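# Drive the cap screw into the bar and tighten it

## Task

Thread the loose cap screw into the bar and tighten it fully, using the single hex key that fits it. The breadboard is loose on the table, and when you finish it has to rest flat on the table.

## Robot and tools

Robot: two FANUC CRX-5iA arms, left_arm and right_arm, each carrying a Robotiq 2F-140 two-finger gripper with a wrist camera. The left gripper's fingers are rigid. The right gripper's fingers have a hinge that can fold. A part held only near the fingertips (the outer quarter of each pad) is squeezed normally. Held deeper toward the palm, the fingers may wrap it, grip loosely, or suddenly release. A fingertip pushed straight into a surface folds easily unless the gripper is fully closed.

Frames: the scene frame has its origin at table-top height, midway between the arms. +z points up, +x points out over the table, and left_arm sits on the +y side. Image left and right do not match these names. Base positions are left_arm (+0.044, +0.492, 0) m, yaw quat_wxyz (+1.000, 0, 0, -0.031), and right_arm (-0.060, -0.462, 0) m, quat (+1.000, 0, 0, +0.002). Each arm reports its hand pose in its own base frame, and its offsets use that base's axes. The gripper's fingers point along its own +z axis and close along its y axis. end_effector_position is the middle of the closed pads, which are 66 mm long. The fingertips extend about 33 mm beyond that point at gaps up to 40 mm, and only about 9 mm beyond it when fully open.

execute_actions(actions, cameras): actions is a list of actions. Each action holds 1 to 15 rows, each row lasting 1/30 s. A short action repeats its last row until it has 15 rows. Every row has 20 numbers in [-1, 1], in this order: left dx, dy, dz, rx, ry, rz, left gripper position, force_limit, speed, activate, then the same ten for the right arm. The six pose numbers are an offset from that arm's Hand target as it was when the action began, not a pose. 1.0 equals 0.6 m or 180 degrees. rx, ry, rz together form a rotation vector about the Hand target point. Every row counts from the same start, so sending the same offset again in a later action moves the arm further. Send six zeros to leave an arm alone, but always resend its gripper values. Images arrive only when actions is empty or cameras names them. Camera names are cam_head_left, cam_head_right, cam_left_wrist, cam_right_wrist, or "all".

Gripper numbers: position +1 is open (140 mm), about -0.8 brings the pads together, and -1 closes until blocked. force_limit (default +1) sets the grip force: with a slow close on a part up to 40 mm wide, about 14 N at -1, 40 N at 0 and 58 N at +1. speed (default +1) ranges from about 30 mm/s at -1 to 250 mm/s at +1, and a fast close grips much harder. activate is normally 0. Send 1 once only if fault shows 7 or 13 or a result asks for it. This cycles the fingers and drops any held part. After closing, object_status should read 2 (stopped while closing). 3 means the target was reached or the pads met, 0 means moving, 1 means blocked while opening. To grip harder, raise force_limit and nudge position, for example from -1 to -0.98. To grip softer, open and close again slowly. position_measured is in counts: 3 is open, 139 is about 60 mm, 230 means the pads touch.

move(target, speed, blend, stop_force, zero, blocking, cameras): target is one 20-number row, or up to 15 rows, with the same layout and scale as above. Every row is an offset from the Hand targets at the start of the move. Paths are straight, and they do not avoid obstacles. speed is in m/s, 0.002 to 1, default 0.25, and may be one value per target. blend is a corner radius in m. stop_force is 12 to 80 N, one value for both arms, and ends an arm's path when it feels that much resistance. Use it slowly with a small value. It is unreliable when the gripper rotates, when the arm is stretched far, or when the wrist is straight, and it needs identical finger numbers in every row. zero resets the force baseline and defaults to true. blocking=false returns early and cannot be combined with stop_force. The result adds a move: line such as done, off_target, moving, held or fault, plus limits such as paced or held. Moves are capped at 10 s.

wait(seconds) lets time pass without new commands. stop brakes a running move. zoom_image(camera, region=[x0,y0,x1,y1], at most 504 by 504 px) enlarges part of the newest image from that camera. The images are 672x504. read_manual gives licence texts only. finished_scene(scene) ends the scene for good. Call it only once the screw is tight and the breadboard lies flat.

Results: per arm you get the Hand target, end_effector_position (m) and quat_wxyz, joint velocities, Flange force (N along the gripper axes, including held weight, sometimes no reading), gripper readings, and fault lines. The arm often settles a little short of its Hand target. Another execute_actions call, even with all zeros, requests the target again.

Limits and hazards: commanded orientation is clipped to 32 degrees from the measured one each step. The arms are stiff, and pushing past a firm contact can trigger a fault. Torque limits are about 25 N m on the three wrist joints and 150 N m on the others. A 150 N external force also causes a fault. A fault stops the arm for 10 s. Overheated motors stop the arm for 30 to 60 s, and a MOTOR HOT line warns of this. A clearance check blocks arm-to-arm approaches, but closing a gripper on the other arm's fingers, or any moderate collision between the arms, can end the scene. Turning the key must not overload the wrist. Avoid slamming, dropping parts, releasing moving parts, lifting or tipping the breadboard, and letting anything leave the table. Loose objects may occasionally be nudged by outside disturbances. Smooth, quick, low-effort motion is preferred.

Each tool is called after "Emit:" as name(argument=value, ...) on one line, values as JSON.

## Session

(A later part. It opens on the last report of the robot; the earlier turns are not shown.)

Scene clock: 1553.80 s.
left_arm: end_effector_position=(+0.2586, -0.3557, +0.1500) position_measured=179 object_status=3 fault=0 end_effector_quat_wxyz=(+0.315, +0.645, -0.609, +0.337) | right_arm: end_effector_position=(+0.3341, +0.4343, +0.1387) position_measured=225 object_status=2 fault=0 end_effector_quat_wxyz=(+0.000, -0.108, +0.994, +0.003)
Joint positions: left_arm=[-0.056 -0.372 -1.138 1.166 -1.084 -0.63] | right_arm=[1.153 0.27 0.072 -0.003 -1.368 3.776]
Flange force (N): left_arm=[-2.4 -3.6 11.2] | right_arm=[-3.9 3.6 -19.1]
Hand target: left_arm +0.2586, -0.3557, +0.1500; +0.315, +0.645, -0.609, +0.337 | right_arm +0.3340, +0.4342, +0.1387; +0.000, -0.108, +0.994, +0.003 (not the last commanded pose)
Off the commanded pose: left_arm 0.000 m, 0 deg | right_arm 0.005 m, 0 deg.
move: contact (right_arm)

Emit:
move(target=[[0,0,0,0,0,0,-0.4,0,0,0, 0,0,0.0025,0,0,0,-0.98,1,-1,0],[0,0,0,0,0,0,-0.4,0,0,0, -0.0007,-0.0038,0.0015,0,0,0,-0.98,1,-1,0]], speed=0.02, cameras=["cam_left_wrist"])

Emit:
zoom_image(camera="cam_left_wrist", region=[346, 160, 376, 190])

Emit:
move(target=[0,0,0,0,0,0,-0.4,0,0,0, 0,0,-0.0095,0,0,0,-0.98,1,-1,0], speed=0.006, stop_force=12)

Scene clock: 1558.93 s.
left_arm: end_effector_position=(+0.2586, -0.3557, +0.1500) position_measured=179 object_status=3 fault=0 end_effector_quat_wxyz=(+0.315, +0.645, -0.609, +0.337) | right_arm: end_effector_position=(+0.3336, +0.4320, +0.1396) position_measured=225 object_status=2 fault=0 end_effector_quat_wxyz=(+0.000, -0.108, +0.994, +0.003)
Joint positions: left_arm=[-0.056 -0.372 -1.138 1.166 -1.084 -0.63] | right_arm=[1.152 0.264 0.067 -0.003 -1.369 3.777]
Flange force (N): left_arm=[-2.7 -3.6 11.6] | right_arm=[-2.1 -0.1 3.2]
Hand target: left_arm +0.2586, -0.3557, +0.1500; +0.315, +0.645, -0.609, +0.337 | right_arm +0.3336, +0.4320, +0.1396; +0.000, -0.108, +0.994, +0.003
Off the commanded pose: left_arm 0.000 m, 0 deg | right_arm 0.000 m, 0 deg.
move: done

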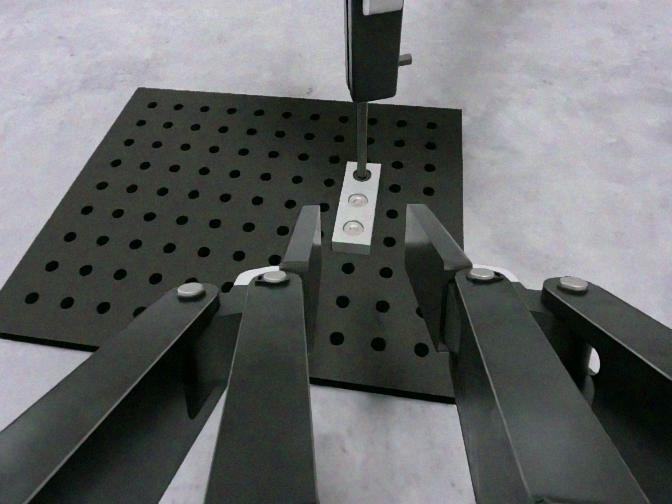

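Scaled by 16.800 from the camera's image (finer frame: 960x720).

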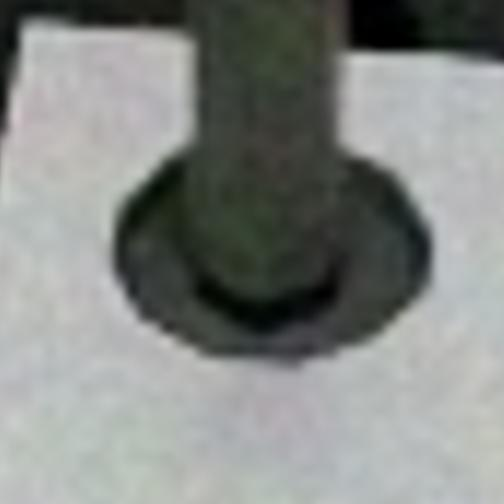

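Scene clock: 1559.73 s.
left_arm: end_effector_position=(+0.2586, -0.3557, +0.1500) position_measured=179 object_status=3 fault=0 end_effector_quat_wxyz=(+0.315, +0.645, -0.609, +0.337) | right_arm: end_effector_position=(+0.3337, +0.4320, +0.1387) position_measured=225 object_status=2 fault=0 end_effector_quat_wxyz=(+0.000, -0.108, +0.994, +0.003)
Joint positions: left_arm=[-0.056 -0.372 -1.138 1.166 -1.084 -0.63] | right_arm=[1.152 0.265 0.065 -0.003 -1.367 3.777]
Flange force (N): left_arm=[-2.3 -3.8 10.8] | right_arm=[-2.4 4.1 -23.2]
Hand target: left_arm +0.2586, -0.3557, +0.1500; +0.315, +0.645, -0.609, +0.337 | right_arm +0.3336, +0.4320, +0.1387; +0.000, -0.108, +0.994, +0.003 (not the last commanded pose)
Off the commanded pose: left_arm 0.000 m, 0 deg | right_arm 0.005 m, 0 deg.
move: contact (right_arm)

Emit:
move(target=[[0,0,0,0,0,0,-0.4,0,0,0, 0,0,0.0025,0,0,0,-0.98,1,-1,0],[0,0,0,0,0,0,-0.4,0,0,0, 0.0005,0.0025,0.0015,0,0,0,-0.98,1,-1,0]], speed=0.02, cameras=["cam_left_wrist"])

Emit:
zoom_image(camera="cam_left_wrist", region=[346, 160, 376, 190])

Emit:
move(target=[0,0,0,0,0,0,-0.4,0,0,0, 0,0,-0.0095,0,0,0,-0.98,1,-1,0], speed=0.006, stop_force=12)

Scene clock: 1565.73 s.
left_arm: end_effector_position=(+0.2586, -0.3557, +0.1500) position_measured=179 object_status=3 fault=0 end_effector_quat_wxyz=(+0.315, +0.645, -0.609, +0.337) | right_arm: end_effector_position=(+0.3340, +0.4335, +0.1396) position_measured=225 object_status=2 fault=0 end_effector_quat_wxyz=(+0.000, -0.108, +0.994, +0.003)
Joint positions: left_arm=[-0.056 -0.372 -1.138 1.166 -1.084 -0.63] | right_arm=[1.152 0.268 0.071 -0.003 -1.369 3.777]
Flange force (N): left_arm=[-2.4 -3.6 11.4] | right_arm=[-5.1 2.0 1.9]
Hand target: left_arm +0.2586, -0.3557, +0.1500; +0.315, +0.645, -0.609, +0.337 | right_arm +0.3339, +0.4335, +0.1396; +0.000, -0.108, +0.994, +0.003
Off the commanded pose: left_arm 0.000 m, 0 deg | right_arm 0.000 m, 0 deg.
move: done

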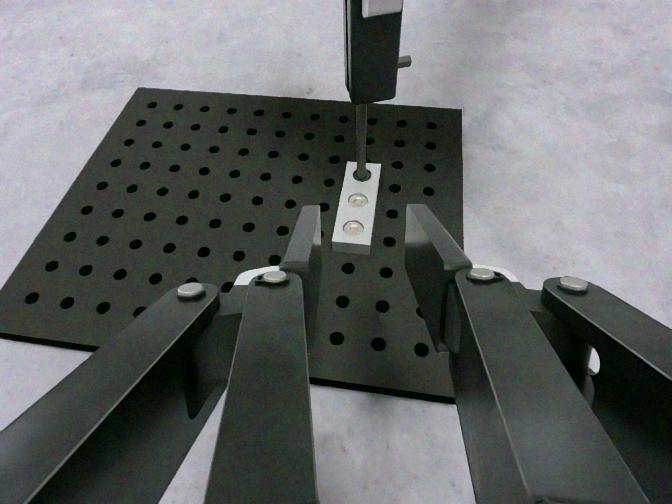

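Scaled by 16.800 from the camera's image (finer frame: 960x720).

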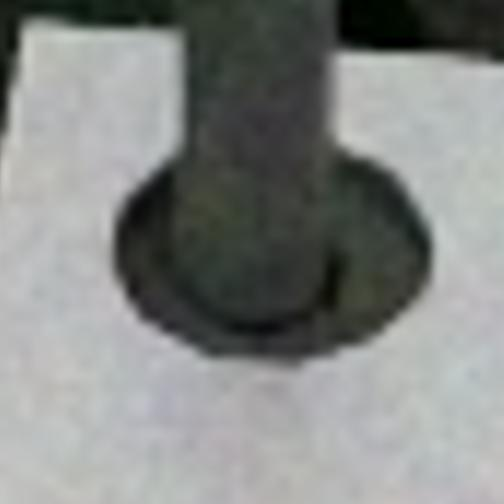

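Scene clock: 1566.97 s.
left_arm: end_effector_position=(+0.2586, -0.3557, +0.1500) position_measured=179 object_status=3 fault=0 end_effector_quat_wxyz=(+0.315, +0.645, -0.609, +0.337) | right_arm: end_effector_position=(+0.3340, +0.4335, +0.1359) position_measured=225 object_status=2 fault=0 end_effector_quat_wxyz=(+0.000, -0.108, +0.994, +0.003)
Joint positions: left_arm=[-0.056 -0.372 -1.138 1.166 -1.084 -0.63] | right_arm=[1.152 0.269 0.065 -0.003 -1.361 3.777]
Flange force (N): left_arm=[-2.6 -3.5 10.8] | right_arm=[-3.2 4.5 -12.0]
Hand target: left_arm +0.2586, -0.3557, +0.1500; +0.315, +0.645, -0.609, +0.337 | right_arm +0.3339, +0.4335, +0.1359; +0.000, -0.108, +0.994, +0.003 (not the last commanded pose)
Off the commanded pose: left_arm 0.000 m, 0 deg | right_arm 0.002 m, 0 deg.
move: contact (right_arm)

Emit:
move(target=[0,0,0,0,0,0,-0.4,0,0,0, 0,0,-0.005,0,0,0,-0.98,1,-1,0], speed=0.006, stop_force=14)

Scene clock: 1569.40 s.
left_arm: end_effector_position=(+0.2586, -0.3557, +0.1500) position_measured=179 object_status=3 fault=0 end_effector_quat_wxyz=(+0.315, +0.645, -0.609, +0.337) | right_arm: end_effector_position=(+0.3340, +0.4336, +0.1346) position_measured=225 object_status=2 fault=0 end_effector_quat_wxyz=(+0.000, -0.108, +0.994, +0.003)
Joint positions: left_arm=[-0.056 -0.372 -1.138 1.166 -1.084 -0.63] | right_arm=[1.152 0.27 0.062 -0.003 -1.358 3.777]
Flange force (N): left_arm=[-2.4 -4.1 11.5] | right_arm=[2.2 4.2 -37.1]
Hand target: left_arm +0.2586, -0.3557, +0.1500; +0.315, +0.645, -0.609, +0.337 | right_arm +0.3340, +0.4336, +0.1346; +0.000, -0.108, +0.994, +0.003 (not the last commanded pose)
Off the commanded pose: left_arm 0.000 m, 0 deg | right_arm 0.002 m, 0 deg.
move: contact (right_arm)

Emit:
move(target=[0,0,0,0,0,0,-0.4,0,0,0, 0.0007,0.0013,0.0007,0,0,-0.1667,-0.98,1,-1,0], speed=0.15, cameras=["cam_left_wrist"])

Emit:
zoom_image(camera="cam_left_wrist", region=[322, 100, 402, 200])

Scene clock: 1580.03 s.
left_arm: end_effector_position=(+0.2586, -0.3557, +0.1500) position_measured=179 object_status=3 fault=0 end_effector_quat_wxyz=(+0.315, +0.645, -0.609, +0.337) | right_arm: end_effector_position=(+0.3344, +0.4344, +0.1350) position_measured=225 object_status=2 fault=0 end_effector_quat_wxyz=(+0.001, +0.153, +0.988, +0.003)
Joint positions: left_arm=[-0.056 -0.372 -1.138 1.166 -1.084 -0.63] | right_arm=[1.154 0.271 0.063 0 -1.358 3.251]
Flange force (N): left_arm=[-2.3 -3.9 10.8] | right_arm=[4.9 6.6 -22.7]
Hand target: left_arm +0.2586, -0.3557, +0.1500; +0.315, +0.645, -0.609, +0.337 | right_arm +0.3344, +0.4343, +0.1350; +0.001, +0.153, +0.988, +0.003
Off the commanded pose: left_arm 0.000 m, 0 deg | right_arm 0.000 m, 0 deg.
move: done

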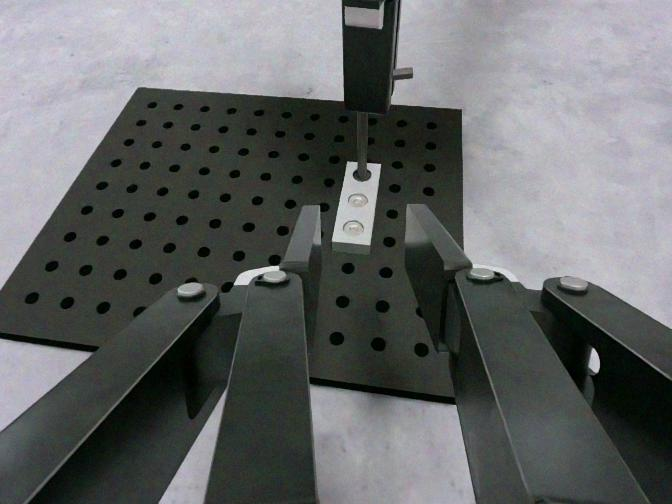

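Scaled by 5.040 from the camera's image (finer frame: 960x720).

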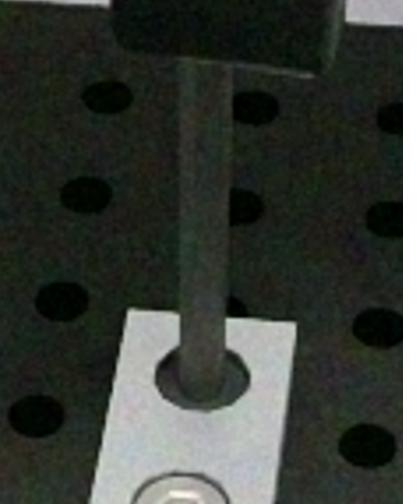

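Emit:
move(target=[0,0,0,0,0,0,-0.4,0,0,0, 0.00125,0.00077,0,0,0,-0.1667,-0.98,1,-1,0], speed=0.15, cameras=["cam_left_wrist"])

Emit:
zoom_image(camera="cam_left_wrist", region=[322, 100, 402, 200])

Scene clock: 1585.03 s.
left_arm: end_effector_position=(+0.2586, -0.3557, +0.1500) position_measured=179 object_status=3 fault=0 end_effector_quat_wxyz=(+0.315, +0.645, -0.609, +0.337) | right_arm: end_effector_position=(+0.3352, +0.4348, +0.1350) position_measured=225 object_status=2 fault=0 end_effector_quat_wxyz=(+0.002, +0.404, +0.915, +0.002)
Joint positions: left_arm=[-0.056 -0.372 -1.138 1.166 -1.084 -0.63] | right_arm=[1.155 0.273 0.065 0.003 -1.358 2.725]
Flange force (N): left_arm=[-2.5 -3.6 10.9] | right_arm=[-15.2 6.9 -3.4]
Hand target: left_arm +0.2586, -0.3557, +0.1500; +0.315, +0.645, -0.609, +0.337 | right_arm +0.3351, +0.4348, +0.1350; +0.002, +0.404, +0.915, +0.002
Off the commanded pose: left_arm 0.000 m, 0 deg | right_arm 0.000 m, 0 deg.
move: done

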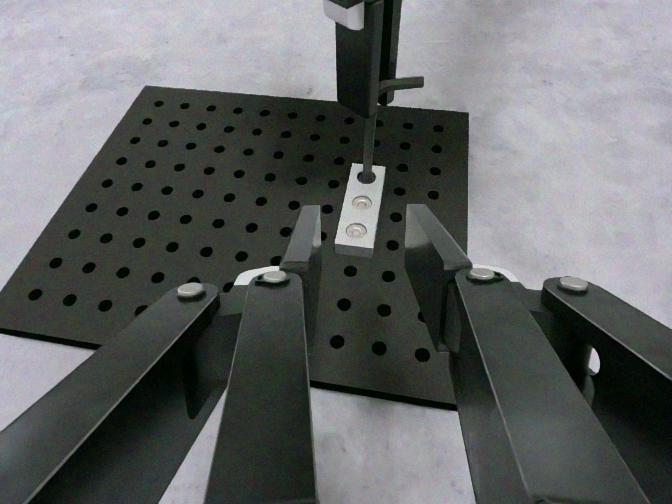

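Scaled by 5.040 from the camera's image (finer frame: 960x720).

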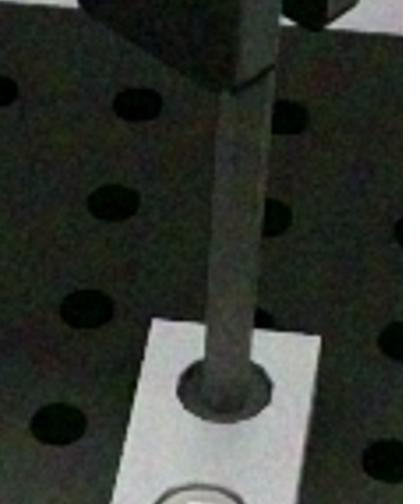

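Emit:
zoom_image(camera="cam_left_wrist", region=[352, 162, 382, 192])

Emit:
zoom_image(camera="cam_left_wrist", region=[347, 188, 377, 218])

Scaled by 16.800 from the camera's image (finer frame: 960x720).

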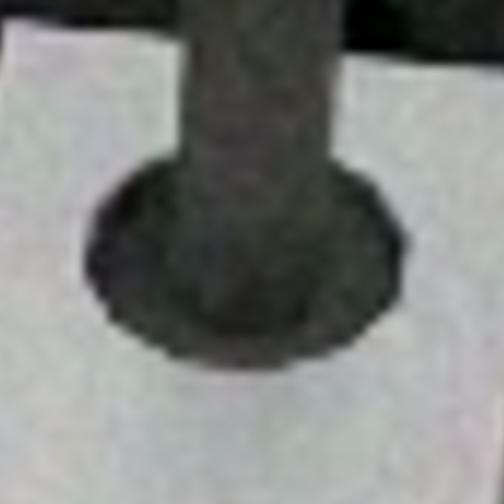

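Scaled by 16.800 from the camera's image (finer frame: 960x720).

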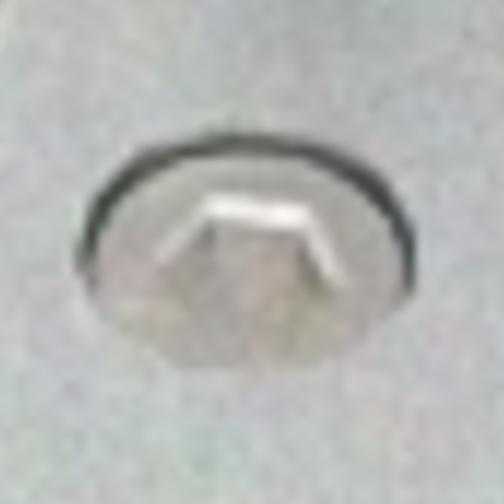

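Emit:
move(target=[[0.0083,-0.1462,-0.1,0,0,-0.055,-0.15,0,0,0, 0,0,0,0,0,0,-0.98,1,-1,0]], speed=0.1, cameras=["cam_left_wrist"])

Scene clock: 1657.03 s.
left_arm: end_effector_position=(+0.2636, -0.4434, +0.0900) position_measured=148 object_status=3 fault=0 end_effector_quat_wxyz=(-0.343, -0.591, +0.663, -0.308) | right_arm: end_effector_position=(+0.3351, +0.4348, +0.1350) position_measured=225 object_status=2 fault=0 end_effector_quat_wxyz=(+0.002, +0.404, +0.915, +0.002)
Joint positions: left_arm=[-0.443 -0.003 -1.027 1.479 -0.889 -0.889] | right_arm=[1.155 0.273 0.065 0.003 -1.358 2.725]
Flange force (N): left_arm=[-4.2 0.5 9.6] | right_arm=[-13.8 7.2 -4.2]
Hand target: left_arm +0.2636, -0.4435, +0.0900; -0.343, -0.591, +0.663, -0.308 | right_arm +0.3351, +0.4348, +0.1350; +0.002, +0.404, +0.915, +0.002
Off the commanded pose: left_arm 0.000 m, 0 deg | right_arm 0.000 m, 0 deg.
move: done

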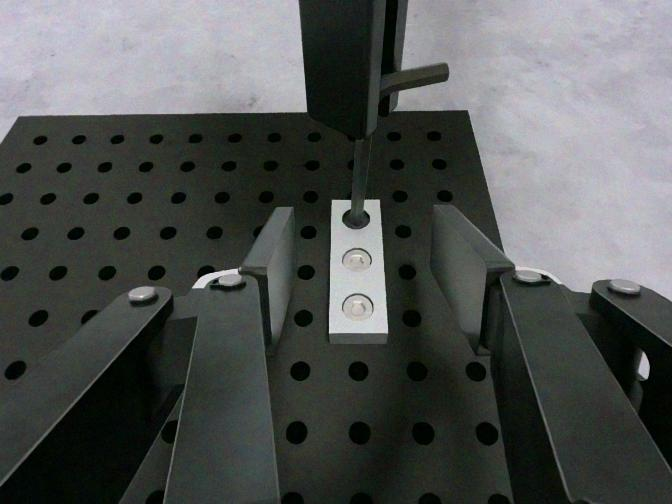

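Emit:
move(target=[0.0023,0,-0.0475,0,0,0,-0.15,0,0,0, 0,0,0,0,0,0,-0.98,1,-1,0], speed=0.06)

Emit:
move(target=[0,0,-0.015,0,0,0,-0.15,0,0,0, 0,0,0,0,0,0,-0.98,1,-1,0], speed=0.008, stop_force=12, cameras=["cam_left_wrist"])

Scene clock: 1667.03 s.
left_arm: end_effector_position=(+0.2650, -0.4435, +0.0615) position_measured=148 object_status=3 fault=0 end_effector_quat_wxyz=(-0.343, -0.591, +0.663, -0.308) | right_arm: end_effector_position=(+0.3351, +0.4348, +0.1350) position_measured=225 object_status=2 fault=0 end_effector_quat_wxyz=(+0.002, +0.404, +0.915, +0.002)
Joint positions: left_arm=[-0.483 0.066 -1.045 1.585 -0.866 -1.001] | right_arm=[1.155 0.273 0.065 0.003 -1.358 2.725]
Flange force (N): left_arm=[-6.3 -2.2 9.2] | right_arm=[-14.0 8.5 -4.7]
Hand target: left_arm +0.2650, -0.4435, +0.0615; -0.343, -0.591, +0.663, -0.308 | right_arm +0.3351, +0.4348, +0.1350; +0.002, +0.404, +0.915, +0.002
Off the commanded pose: left_arm 0.000 m, 0 deg | right_arm 0.000 m, 0 deg.
move: done

Scene clock: 1668.60 s.
left_arm: end_effector_position=(+0.2651, -0.4435, +0.0551) position_measured=148 object_status=3 fault=0 end_effector_quat_wxyz=(-0.343, -0.591, +0.662, -0.308) | right_arm: end_effector_position=(+0.3351, +0.4348, +0.1350) position_measured=225 object_status=2 fault=0 end_effector_quat_wxyz=(+0.002, +0.404, +0.915, +0.002)
Joint positions: left_arm=[-0.493 0.082 -1.048 1.611 -0.863 -1.027] | right_arm=[1.155 0.273 0.065 0.003 -1.358 2.725]
Flange force (N): left_arm=[2.9 2.5 -6.8] | right_arm=[-14.9 7.9 -2.0]
Hand target: left_arm +0.2651, -0.4435, +0.0551; -0.343, -0.591, +0.662, -0.308 (not the last commanded pose) | right_arm +0.3351, +0.4348, +0.1350; +0.002, +0.404, +0.915, +0.002
Off the commanded pose: left_arm 0.003 m, 0 deg | right_arm 0.000 m, 0 deg.
move: contact (left_arm)

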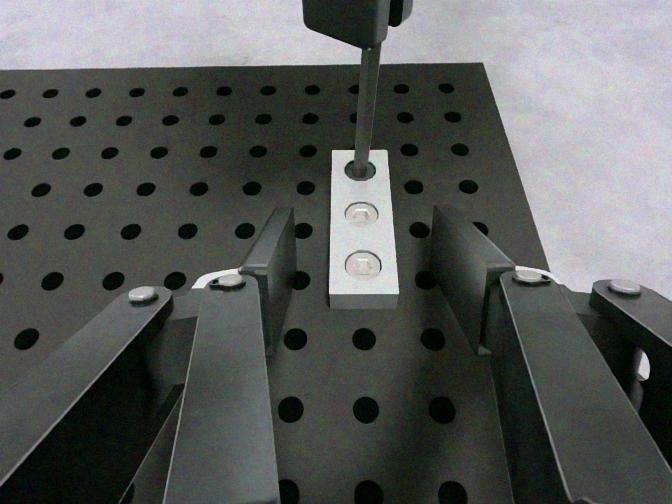

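Emit:
move(target=[0,0,0.0053,0,0,0,-0.15,0,0,0, 0,0,0,0,0,0,-0.98,1,-1,0], speed=0.03)

Emit:
execute_actions(actions=[[[0,0,0,0,0,0,-1,1,-1,0, 0,0,0,0,0,0,-0.98,1,-1,0]],[[0,0,0,0,0,0,-1,1,-1,0, 0,0,0,0,0,0,-0.98,1,-1,0]],[[0,0,0,0,0,0,-1,1,-1,0, 0,0,0,0,0,0,-0.98,1,-1,0]],[[0,0,0,0,0,0,-1,1,-1,0, 0,0,0,0,0,0,-0.98,1,-1,0]]], cameras=["cam_left_wrist"])

Scene clock: 1675.73 s.
left_arm: end_effector_position=(+0.2651, -0.4435, +0.0582) position_measured=148 object_status=3 fault=0 end_effector_quat_wxyz=(-0.343, -0.591, +0.662, -0.308) | right_arm: end_effector_position=(+0.3351, +0.4348, +0.1350) position_measured=225 object_status=2 fault=0 end_effector_quat_wxyz=(+0.002, +0.404, +0.915, +0.002)
Joint positions: left_arm=[-0.488 0.074 -1.046 1.599 -0.864 -1.014] | right_arm=[1.155 0.273 0.065 0.003 -1.358 2.725]
Flange force (N): left_arm=[-5.3 -1.6 8.5] | right_arm=[-13.5 8.9 -4.8]
Hand target: left_arm +0.2651, -0.4435, +0.0583; -0.343, -0.591, +0.662, -0.308 | right_arm +0.3351, +0.4348, +0.1350; +0.002, +0.404, +0.915, +0.002
Off the commanded pose: left_arm 0.000 m, 0 deg | right_arm 0.000 m, 0 deg.
move: done

Scene clock: 1677.93 s.
left_arm: end_effector_position=(+0.2651, -0.4435, +0.0583) position_measured=196 object_status=2 fault=0 end_effector_quat_wxyz=(-0.343, -0.591, +0.662, -0.308) | right_arm: end_effector_position=(+0.3351, +0.4348, +0.1350) position_measured=225 object_status=2 fault=0 end_effector_quat_wxyz=(+0.002, +0.404, +0.915, +0.002)
Joint positions: left_arm=[-0.488 0.074 -1.046 1.599 -0.864 -1.014] | right_arm=[1.155 0.273 0.065 0.003 -1.358 2.725]
Flange force (N): left_arm=[-6.2 -1.3 -10.7] | right_arm=[-13.5 7.9 -3.5]
Flange force at the end of the 1st action (N): left_arm=[-5.6 -1.2 10.3] | right_arm=[-14.7 7.3 -4.4]
Flange force at the end of the 2nd action (N): left_arm=[-7.1 -5.2 8.9] | right_arm=[-12.5 7.1 -5.1]
Flange force at the end of the 3rd action (N): left_arm=[-7.0 -1.6 -9.0] | right_arm=[-12.7 7.1 -3.5]
Hand target: left_arm +0.2651, -0.4435, +0.0583; -0.343, -0.591, +0.662, -0.308 | right_arm +0.3351, +0.4348, +0.1350; +0.002, +0.404, +0.915, +0.002
Off the commanded pose: left_arm 0.000 m, 0 deg | right_arm 0.000 m, 0 deg.

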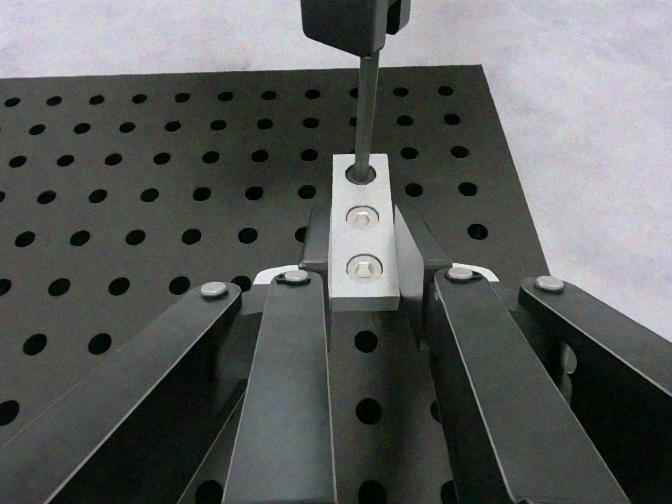

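Emit:
move(target=[0,0,0,0,0,0,-1,1,-1,0, 0.004,-0.0015,0,0,0,0,-0.98,1,-1,0], speed=0.02, cameras=["cam_left_wrist"])

Scene clock: 1691.43 s.
left_arm: end_effector_position=(+0.2651, -0.4435, +0.0583) position_measured=196 object_status=2 fault=0 end_effector_quat_wxyz=(-0.343, -0.591, +0.662, -0.308) | right_arm: end_effector_position=(+0.3375, +0.4339, +0.1350) position_measured=225 object_status=2 fault=0 end_effector_quat_wxyz=(+0.002, +0.404, +0.915, +0.002)
Joint positions: left_arm=[-0.488 0.074 -1.046 1.599 -0.864 -1.014] | right_arm=[1.151 0.275 0.068 0.003 -1.359 2.73]
Flange force (N): left_arm=[-7.2 -3.3 -5.2] | right_arm=[-1.7 5.1 -17.1]
Hand target: left_arm +0.2651, -0.4435, +0.0583; -0.343, -0.591, +0.662, -0.308 | right_arm +0.3375, +0.4339, +0.1350; +0.002, +0.404, +0.915, +0.002
Off the commanded pose: left_arm 0.000 m, 0 deg | right_arm 0.000 m, 0 deg.
move: done

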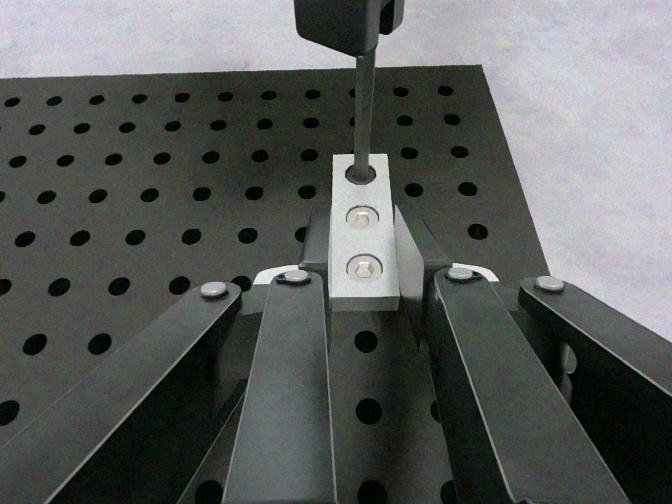

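Emit:
move(target=[0,0,0,0,0,0,-1,1,-1,0, 0.0023,0.00125,0,0,0,-0.1667,-0.98,1,-1,0], speed=0.15, cameras=["cam_left_wrist"])

Scene clock: 1696.67 s.
left_arm: end_effector_position=(+0.2651, -0.4435, +0.0583) position_measured=196 object_status=2 fault=0 end_effector_quat_wxyz=(-0.343, -0.591, +0.662, -0.308) | right_arm: end_effector_position=(+0.3389, +0.4346, +0.1350) position_measured=229 object_status=2 fault=0 end_effector_quat_wxyz=(+0.002, +0.627, +0.779, +0.002)
Joint positions: left_arm=[-0.488 0.074 -1.046 1.599 -0.864 -1.014] | right_arm=[1.15 0.28 0.073 0.005 -1.362 2.207]
Flange force (N): left_arm=[-8.1 0.4 -16.1] | right_arm=[-30.0 -6.2 -6.1]
Hand target: left_arm +0.2651, -0.4435, +0.0583; -0.343, -0.591, +0.662, -0.308 | right_arm +0.3389, +0.4347, +0.1350; +0.002, +0.627, +0.779, +0.002
Off the commanded pose: left_arm 0.000 m, 0 deg | right_arm 0.000 m, 0 deg.
move: done

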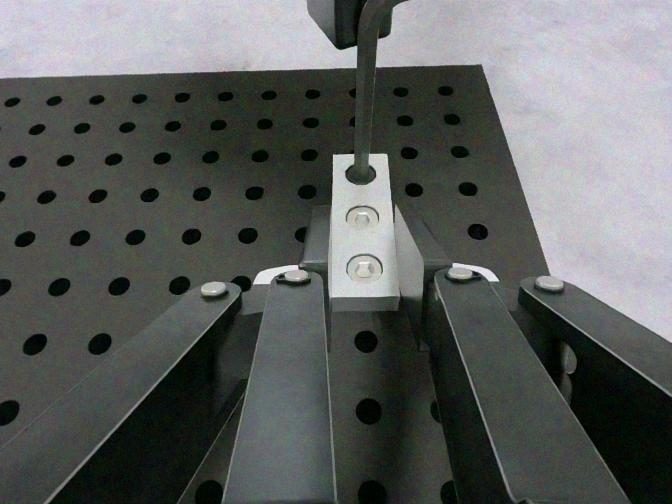

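Emit:
zoom_image(camera="cam_left_wrist", region=[296, 0, 446, 110])

Emit:
execute_actions(actions=[], cameras=["cam_right_wrist", "cam_head_left", "cam_head_right"])

Scaled by 3.360 from the camera's image (finer frame: 960x720).

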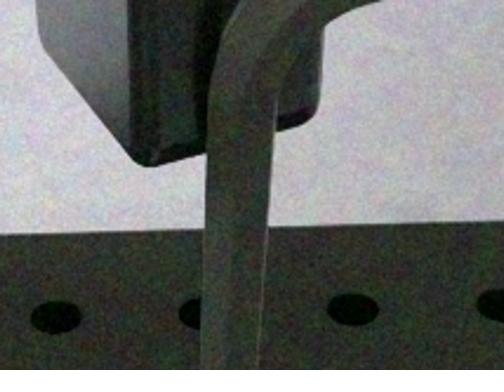

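Scene clock: 1699.30 s.
left_arm: end_effector_position=(+0.2651, -0.4435, +0.0583) position_measured=196 object_status=2 fault=0 end_effector_quat_wxyz=(-0.343, -0.591, +0.662, -0.308) | right_arm: end_effector_position=(+0.3389, +0.4347, +0.1350) position_measured=229 object_status=2 fault=0 end_effector_quat_wxyz=(+0.002, +0.627, +0.779, +0.002)
Joint positions: left_arm=[-0.488 0.074 -1.046 1.599 -0.864 -1.014] | right_arm=[1.15 0.28 0.073 0.005 -1.362 2.207]
Joint velocities: within noise
Flange force (N): left_arm=[-8.2 0.3 -15.7] | right_arm=[-30.2 -5.8 -7.4]
Hand target: left_arm +0.2651, -0.4435, +0.0583; -0.343, -0.591, +0.662, -0.308 | right_arm +0.3389, +0.4347, +0.1350; +0.002, +0.627, +0.779, +0.002
Tool commands: left_gripper/position=-1.0 left_gripper/force_limit=+1.0 left_gripper/speed=-1.0 left_gripper/activate=+0.0 right_gripper/position=-0.98 right_gripper/force_limit=+1.0 right_gripper/speed=-1.0 right_gripper/activate=+0.0
Off the commanded pose: left_arm 0.000 m, 0 deg | right_arm 0.000 m, 0 deg.
Images, in order (width x height): cam_head_left 672x504, cam_head_right 672x504, cam_right_wrist 672x504.

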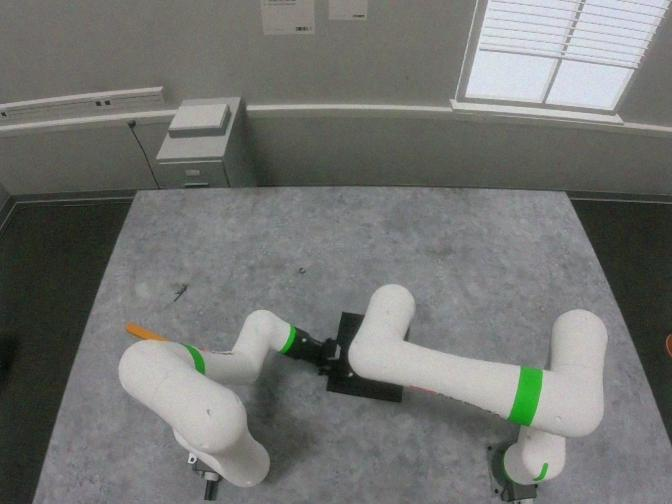

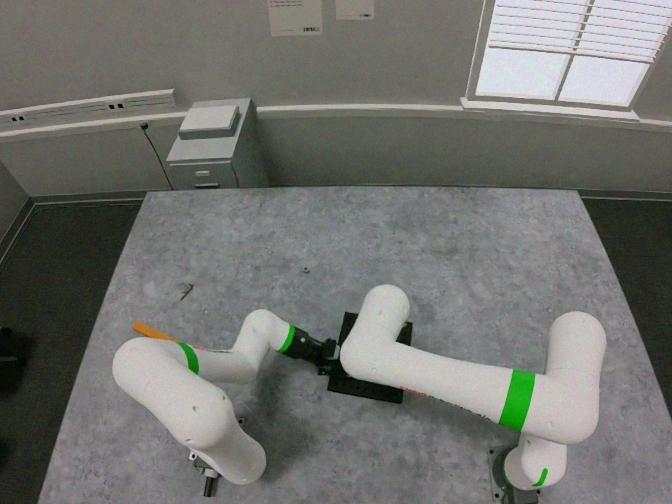

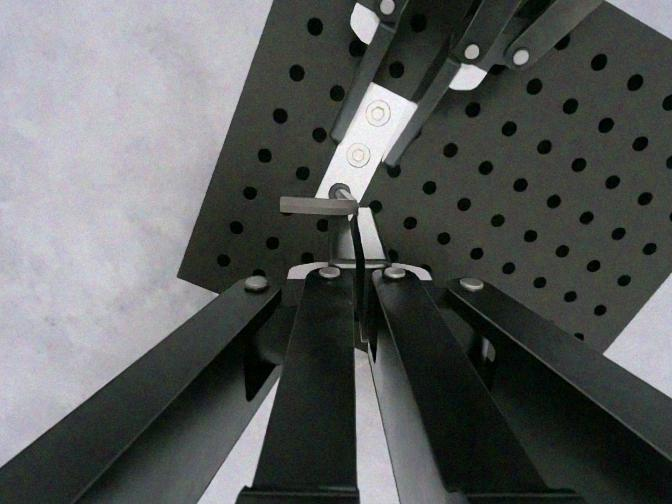

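Emit:
zoom_image(camera="cam_right_wrist", region=[260, 150, 440, 290])

Scaled by 2.800 from the camera's image (finer frame: 960x720).

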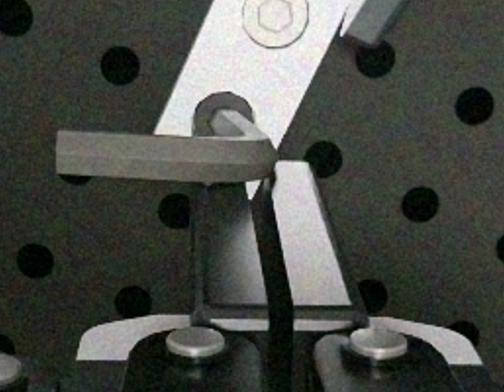

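Emit:
move(target=[0,0,0,0,0,0,-1,1,-1,0, 0.0012,-0.0058,0,0,0,0,-0.98,1,-1,0], speed=0.02, cameras=["cam_left_wrist", "cam_right_wrist"])

Emit:
zoom_image(camera="cam_left_wrist", region=[296, 0, 446, 110])

Scene clock: 1804.37 s.
left_arm: end_effector_position=(+0.2651, -0.4435, +0.0583) position_measured=196 object_status=2 fault=0 end_effector_quat_wxyz=(-0.343, -0.591, +0.662, -0.308) | right_arm: end_effector_position=(+0.3396, +0.4313, +0.1350) position_measured=229 object_status=2 fault=0 end_effector_quat_wxyz=(+0.002, +0.627, +0.779, +0.002)
Joint positions: left_arm=[-0.488 0.074 -1.046 1.599 -0.864 -1.014] | right_arm=[1.146 0.274 0.066 0.005 -1.36 2.21]
Flange force (N): left_arm=[-7.8 -2.2 -7.0] | right_arm=[-7.1 -2.1 -10.6]
Hand target: left_arm +0.2651, -0.4435, +0.0583; -0.343, -0.591, +0.662, -0.308 | right_arm +0.3396, +0.4312, +0.1350; +0.002, +0.627, +0.779, +0.002
Off the commanded pose: left_arm 0.000 m, 0 deg | right_arm 0.000 m, 0 deg.
move: done

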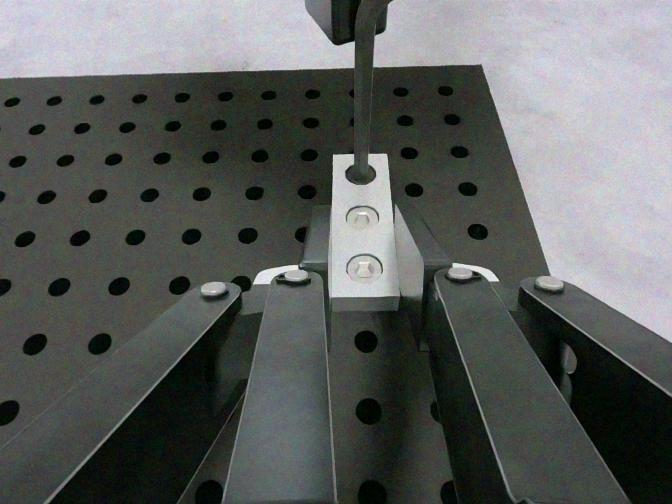

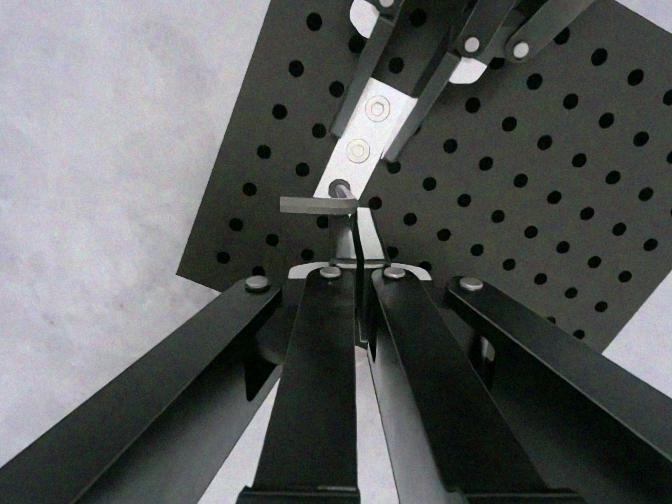

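Scaled by 3.360 from the camera's image (finer frame: 960x720).

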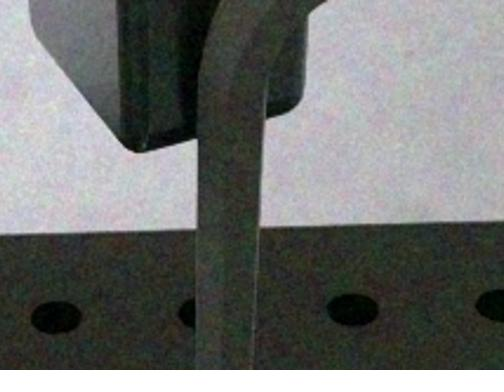

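Emit:
move(target=[0,0,0,0,0,0,-1,1,-1,0, 0.0008,-0.0042,0,0,0,0,-0.98,1,-1,0], speed=0.02, cameras=["cam_left_wrist"])

Emit:
zoom_image(camera="cam_left_wrist", region=[296, 0, 446, 210])

Scene clock: 1807.93 s.
left_arm: end_effector_position=(+0.2651, -0.4435, +0.0583) position_measured=196 object_status=2 fault=0 end_effector_quat_wxyz=(-0.343, -0.591, +0.662, -0.308) | right_arm: end_effector_position=(+0.3401, +0.4287, +0.1350) position_measured=233 object_status=0 fault=0 end_effector_quat_wxyz=(+0.002, +0.627, +0.779, +0.002)
Joint positions: left_arm=[-0.488 0.074 -1.046 1.599 -0.864 -1.014] | right_arm=[1.143 0.27 0.061 0.005 -1.359 2.213]
Flange force (N): left_arm=[-7.0 -1.6 -7.2] | right_arm=[-4.0 1.6 -2.3]
Hand target: left_arm +0.2651, -0.4435, +0.0583; -0.343, -0.591, +0.662, -0.308 | right_arm +0.3401, +0.4287, +0.1350; +0.002, +0.627, +0.779, +0.002
Off the commanded pose: left_arm 0.000 m, 0 deg | right_arm 0.000 m, 0 deg.
move: done

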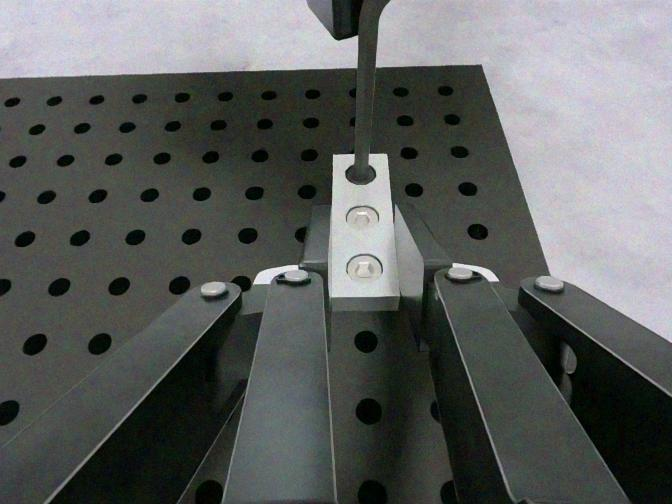

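Scaled by 2.400 from the camera's image (finer frame: 960x720).

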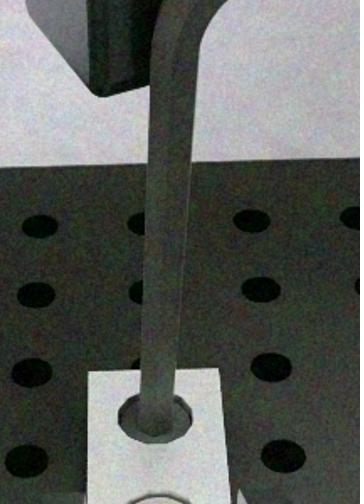

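Emit:
move(target=[[0,0,0,0,0,0,-1,1,-1,0, 0.0022,-0.0098,0,0,0,0,-0.98,1,-1,0],[0,0,0,0,0,0,-1,1,-1,0, 0.0022,-0.0098,0.0833,0,0,0,-0.98,1,-1,0]], speed=[0.05,0.15], blend=[0.002,0])

Emit:
move(target=[0,0,0,0,0,0,-1,1,-1,0, -0.0254,0.0216,0,0,0,0.489,-0.35,1,-1,0], speed=0.5, cameras=["cam_left_wrist", "cam_right_wrist"])

Scene clock: 1813.83 s.
left_arm: end_effector_position=(+0.2651, -0.4435, +0.0583) position_measured=196 object_status=2 fault=0 end_effector_quat_wxyz=(-0.343, -0.591, +0.662, -0.308) | right_arm: end_effector_position=(+0.3414, +0.4228, +0.1849) position_measured=233 object_status=3 fault=0 end_effector_quat_wxyz=(+0.002, +0.627, +0.779, +0.002)
Joint positions: left_arm=[-0.488 0.074 -1.046 1.599 -0.864 -1.014] | right_arm=[1.136 0.242 0.144 0.005 -1.47 2.221]
Flange force (N): left_arm=[-6.5 -2.0 -5.6] | right_arm=[3.5 6.6 -0.9]
Hand target: left_arm +0.2651, -0.4435, +0.0583; -0.343, -0.591, +0.662, -0.308 | right_arm +0.3414, +0.4228, +0.1850; +0.002, +0.627, +0.779, +0.002
Off the commanded pose: left_arm 0.000 m, 0 deg | right_arm 0.000 m, 0 deg.
move: done

Scene clock: 1816.07 s.
left_arm: end_effector_position=(+0.2651, -0.4435, +0.0583) position_measured=196 object_status=2 fault=0 end_effector_quat_wxyz=(-0.343, -0.591, +0.662, -0.308) | right_arm: end_effector_position=(+0.3262, +0.4357, +0.1850) position_measured=173 object_status=3 fault=0 end_effector_quat_wxyz=(+0.000, -0.091, +0.996, +0.003)
Joint positions: left_arm=[-0.488 0.074 -1.046 1.599 -0.864 -1.014] | right_arm=[1.168 0.244 0.148 -0.002 -1.47 3.726]
Flange force (N): left_arm=[-6.5 -2.1 -5.5] | right_arm=[-6.2 3.6 -0.4]
Hand target: left_arm +0.2651, -0.4435, +0.0583; -0.343, -0.591, +0.662, -0.308 | right_arm +0.3262, +0.4357, +0.1850; +0.000, -0.091, +0.996, +0.003
Off the commanded pose: left_arm 0.000 m, 0 deg | right_arm 0.000 m, 0 deg.
move: done

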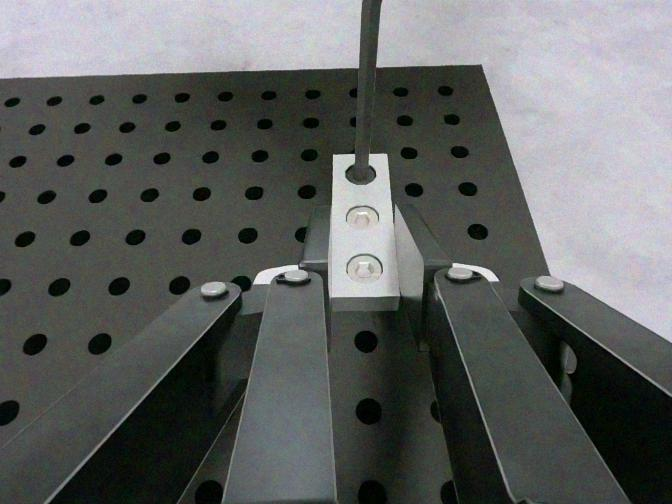

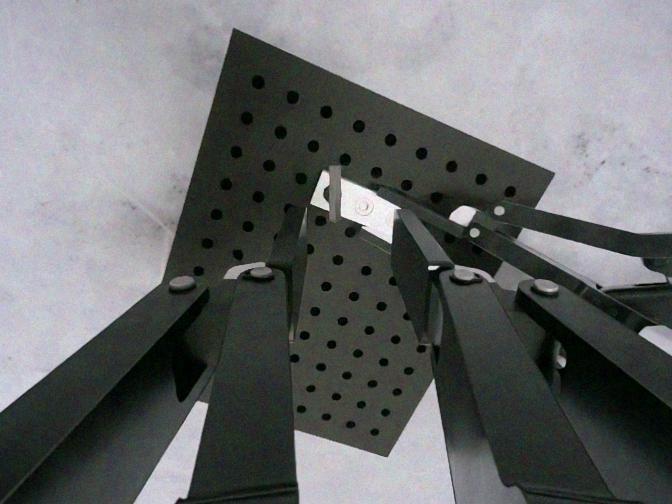

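Emit:
zoom_image(camera="cam_right_wrist", region=[270, 130, 420, 270])

Scaled by 3.360 from the camera's image (finer frame: 960x720).

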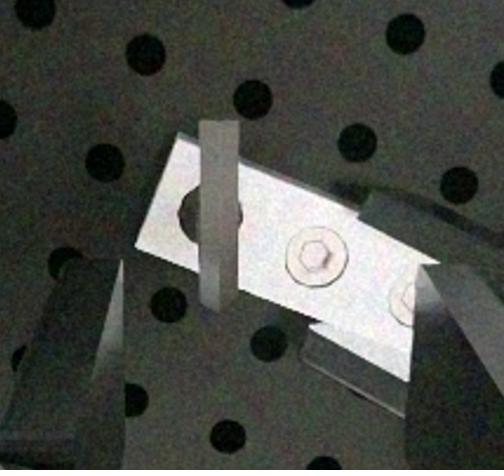

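Emit:
move(target=[[0,0,0,0,0,0,-1,1,-1,0, -0.016,-0.014,0,0,0,0,-0.35,1,-1,0],[0,0,0,0,0,0,-1,1,-1,0, -0.016,-0.014,-0.05,0,0,0,-0.35,1,-1,0]], speed=[0.1,0.1], blend=[0.002,0], cameras=["cam_right_wrist"])

Emit:
zoom_image(camera="cam_right_wrist", region=[270, 150, 440, 290])

Scene clock: 1851.07 s.
left_arm: end_effector_position=(+0.2651, -0.4435, +0.0583) position_measured=196 object_status=2 fault=0 end_effector_quat_wxyz=(-0.343, -0.591, +0.662, -0.308) | right_arm: end_effector_position=(+0.3166, +0.4274, +0.1550) position_measured=173 object_status=3 fault=0 end_effector_quat_wxyz=(+0.000, -0.091, +0.996, +0.003)
Joint positions: left_arm=[-0.488 0.074 -1.046 1.599 -0.864 -1.014] | right_arm=[1.178 0.222 0.051 -0.002 -1.395 3.716]
Flange force (N): left_arm=[-6.5 -1.6 -5.0] | right_arm=[-4.9 2.3 0.7]
Hand target: left_arm +0.2651, -0.4435, +0.0583; -0.343, -0.591, +0.662, -0.308 | right_arm +0.3166, +0.4273, +0.1550; +0.000, -0.091, +0.996, +0.003
Off the commanded pose: left_arm 0.000 m, 0 deg | right_arm 0.000 m, 0 deg.
move: done

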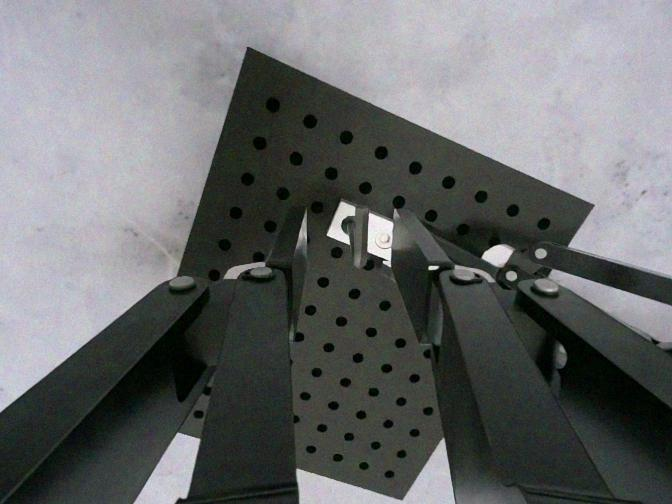

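Scaled by 2.965 from the camera's image (finer frame: 960x720).

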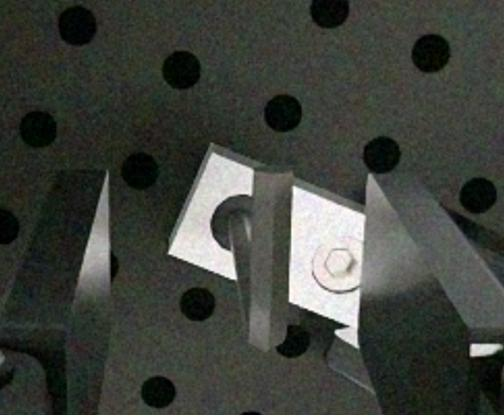

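Emit:
move(target=[[0,0,0,0,0,0,-1,1,-1,0, -0.0013,0.007,0,0,0,0,-0.35,1,-1,0],[0,0,0,0,0,0,-1,1,-1,0, -0.0013,0.007,-0.035,0,0,0,-0.35,1,-1,0]], speed=[0.06,0.06], blend=[0.001,0], cameras=["cam_right_wrist", "cam_left_wrist"])

Emit:
zoom_image(camera="cam_right_wrist", region=[270, 170, 440, 310])

Scene clock: 1866.47 s.
left_arm: end_effector_position=(+0.2651, -0.4435, +0.0583) position_measured=196 object_status=2 fault=0 end_effector_quat_wxyz=(-0.343, -0.591, +0.662, -0.308) | right_arm: end_effector_position=(+0.3158, +0.4315, +0.1340) position_measured=173 object_status=3 fault=0 end_effector_quat_wxyz=(+0.000, -0.091, +0.996, +0.003)
Joint positions: left_arm=[-0.488 0.074 -1.046 1.599 -0.864 -1.014] | right_arm=[1.183 0.239 0.023 -0.002 -1.349 3.711]
Flange force (N): left_arm=[-6.7 -1.9 -5.1] | right_arm=[-5.7 3.9 0.1]
Hand target: left_arm +0.2651, -0.4435, +0.0583; -0.343, -0.591, +0.662, -0.308 | right_arm +0.3158, +0.4315, +0.1340; +0.000, -0.091, +0.996, +0.003
Off the commanded pose: left_arm 0.000 m, 0 deg | right_arm 0.000 m, 0 deg.
move: done
Images, in order (width x height): cam_left_wrist 672x504, cam_right_wrist 672x504.

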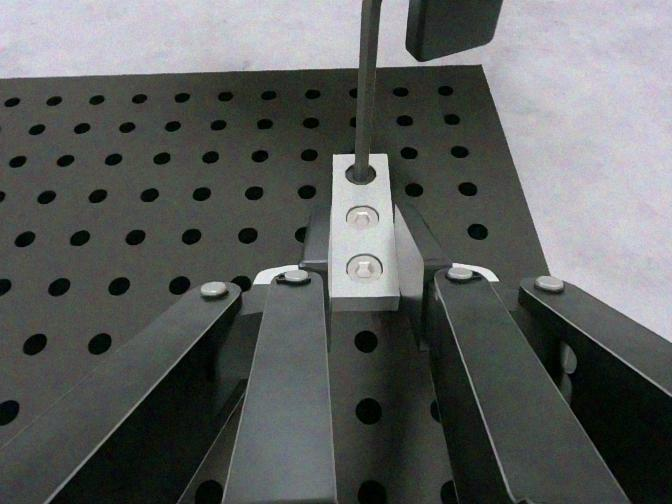

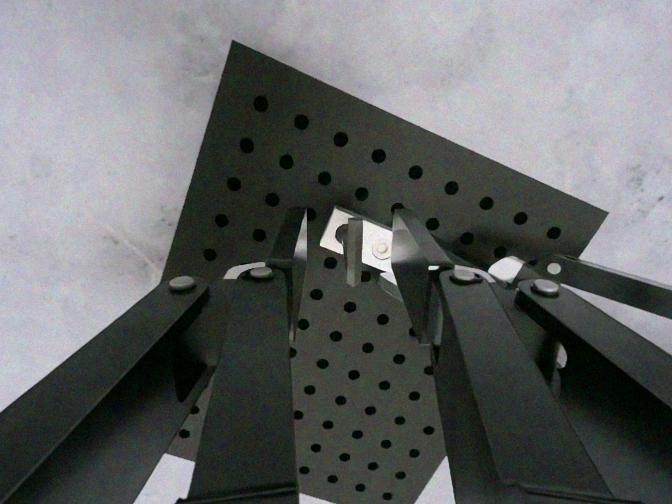

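Scaled by 2.965 from the camera's image (finer frame: 960x720).

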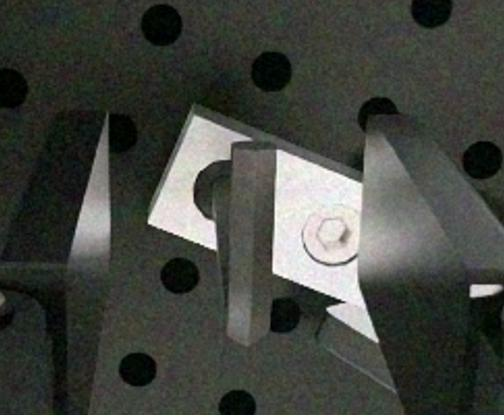

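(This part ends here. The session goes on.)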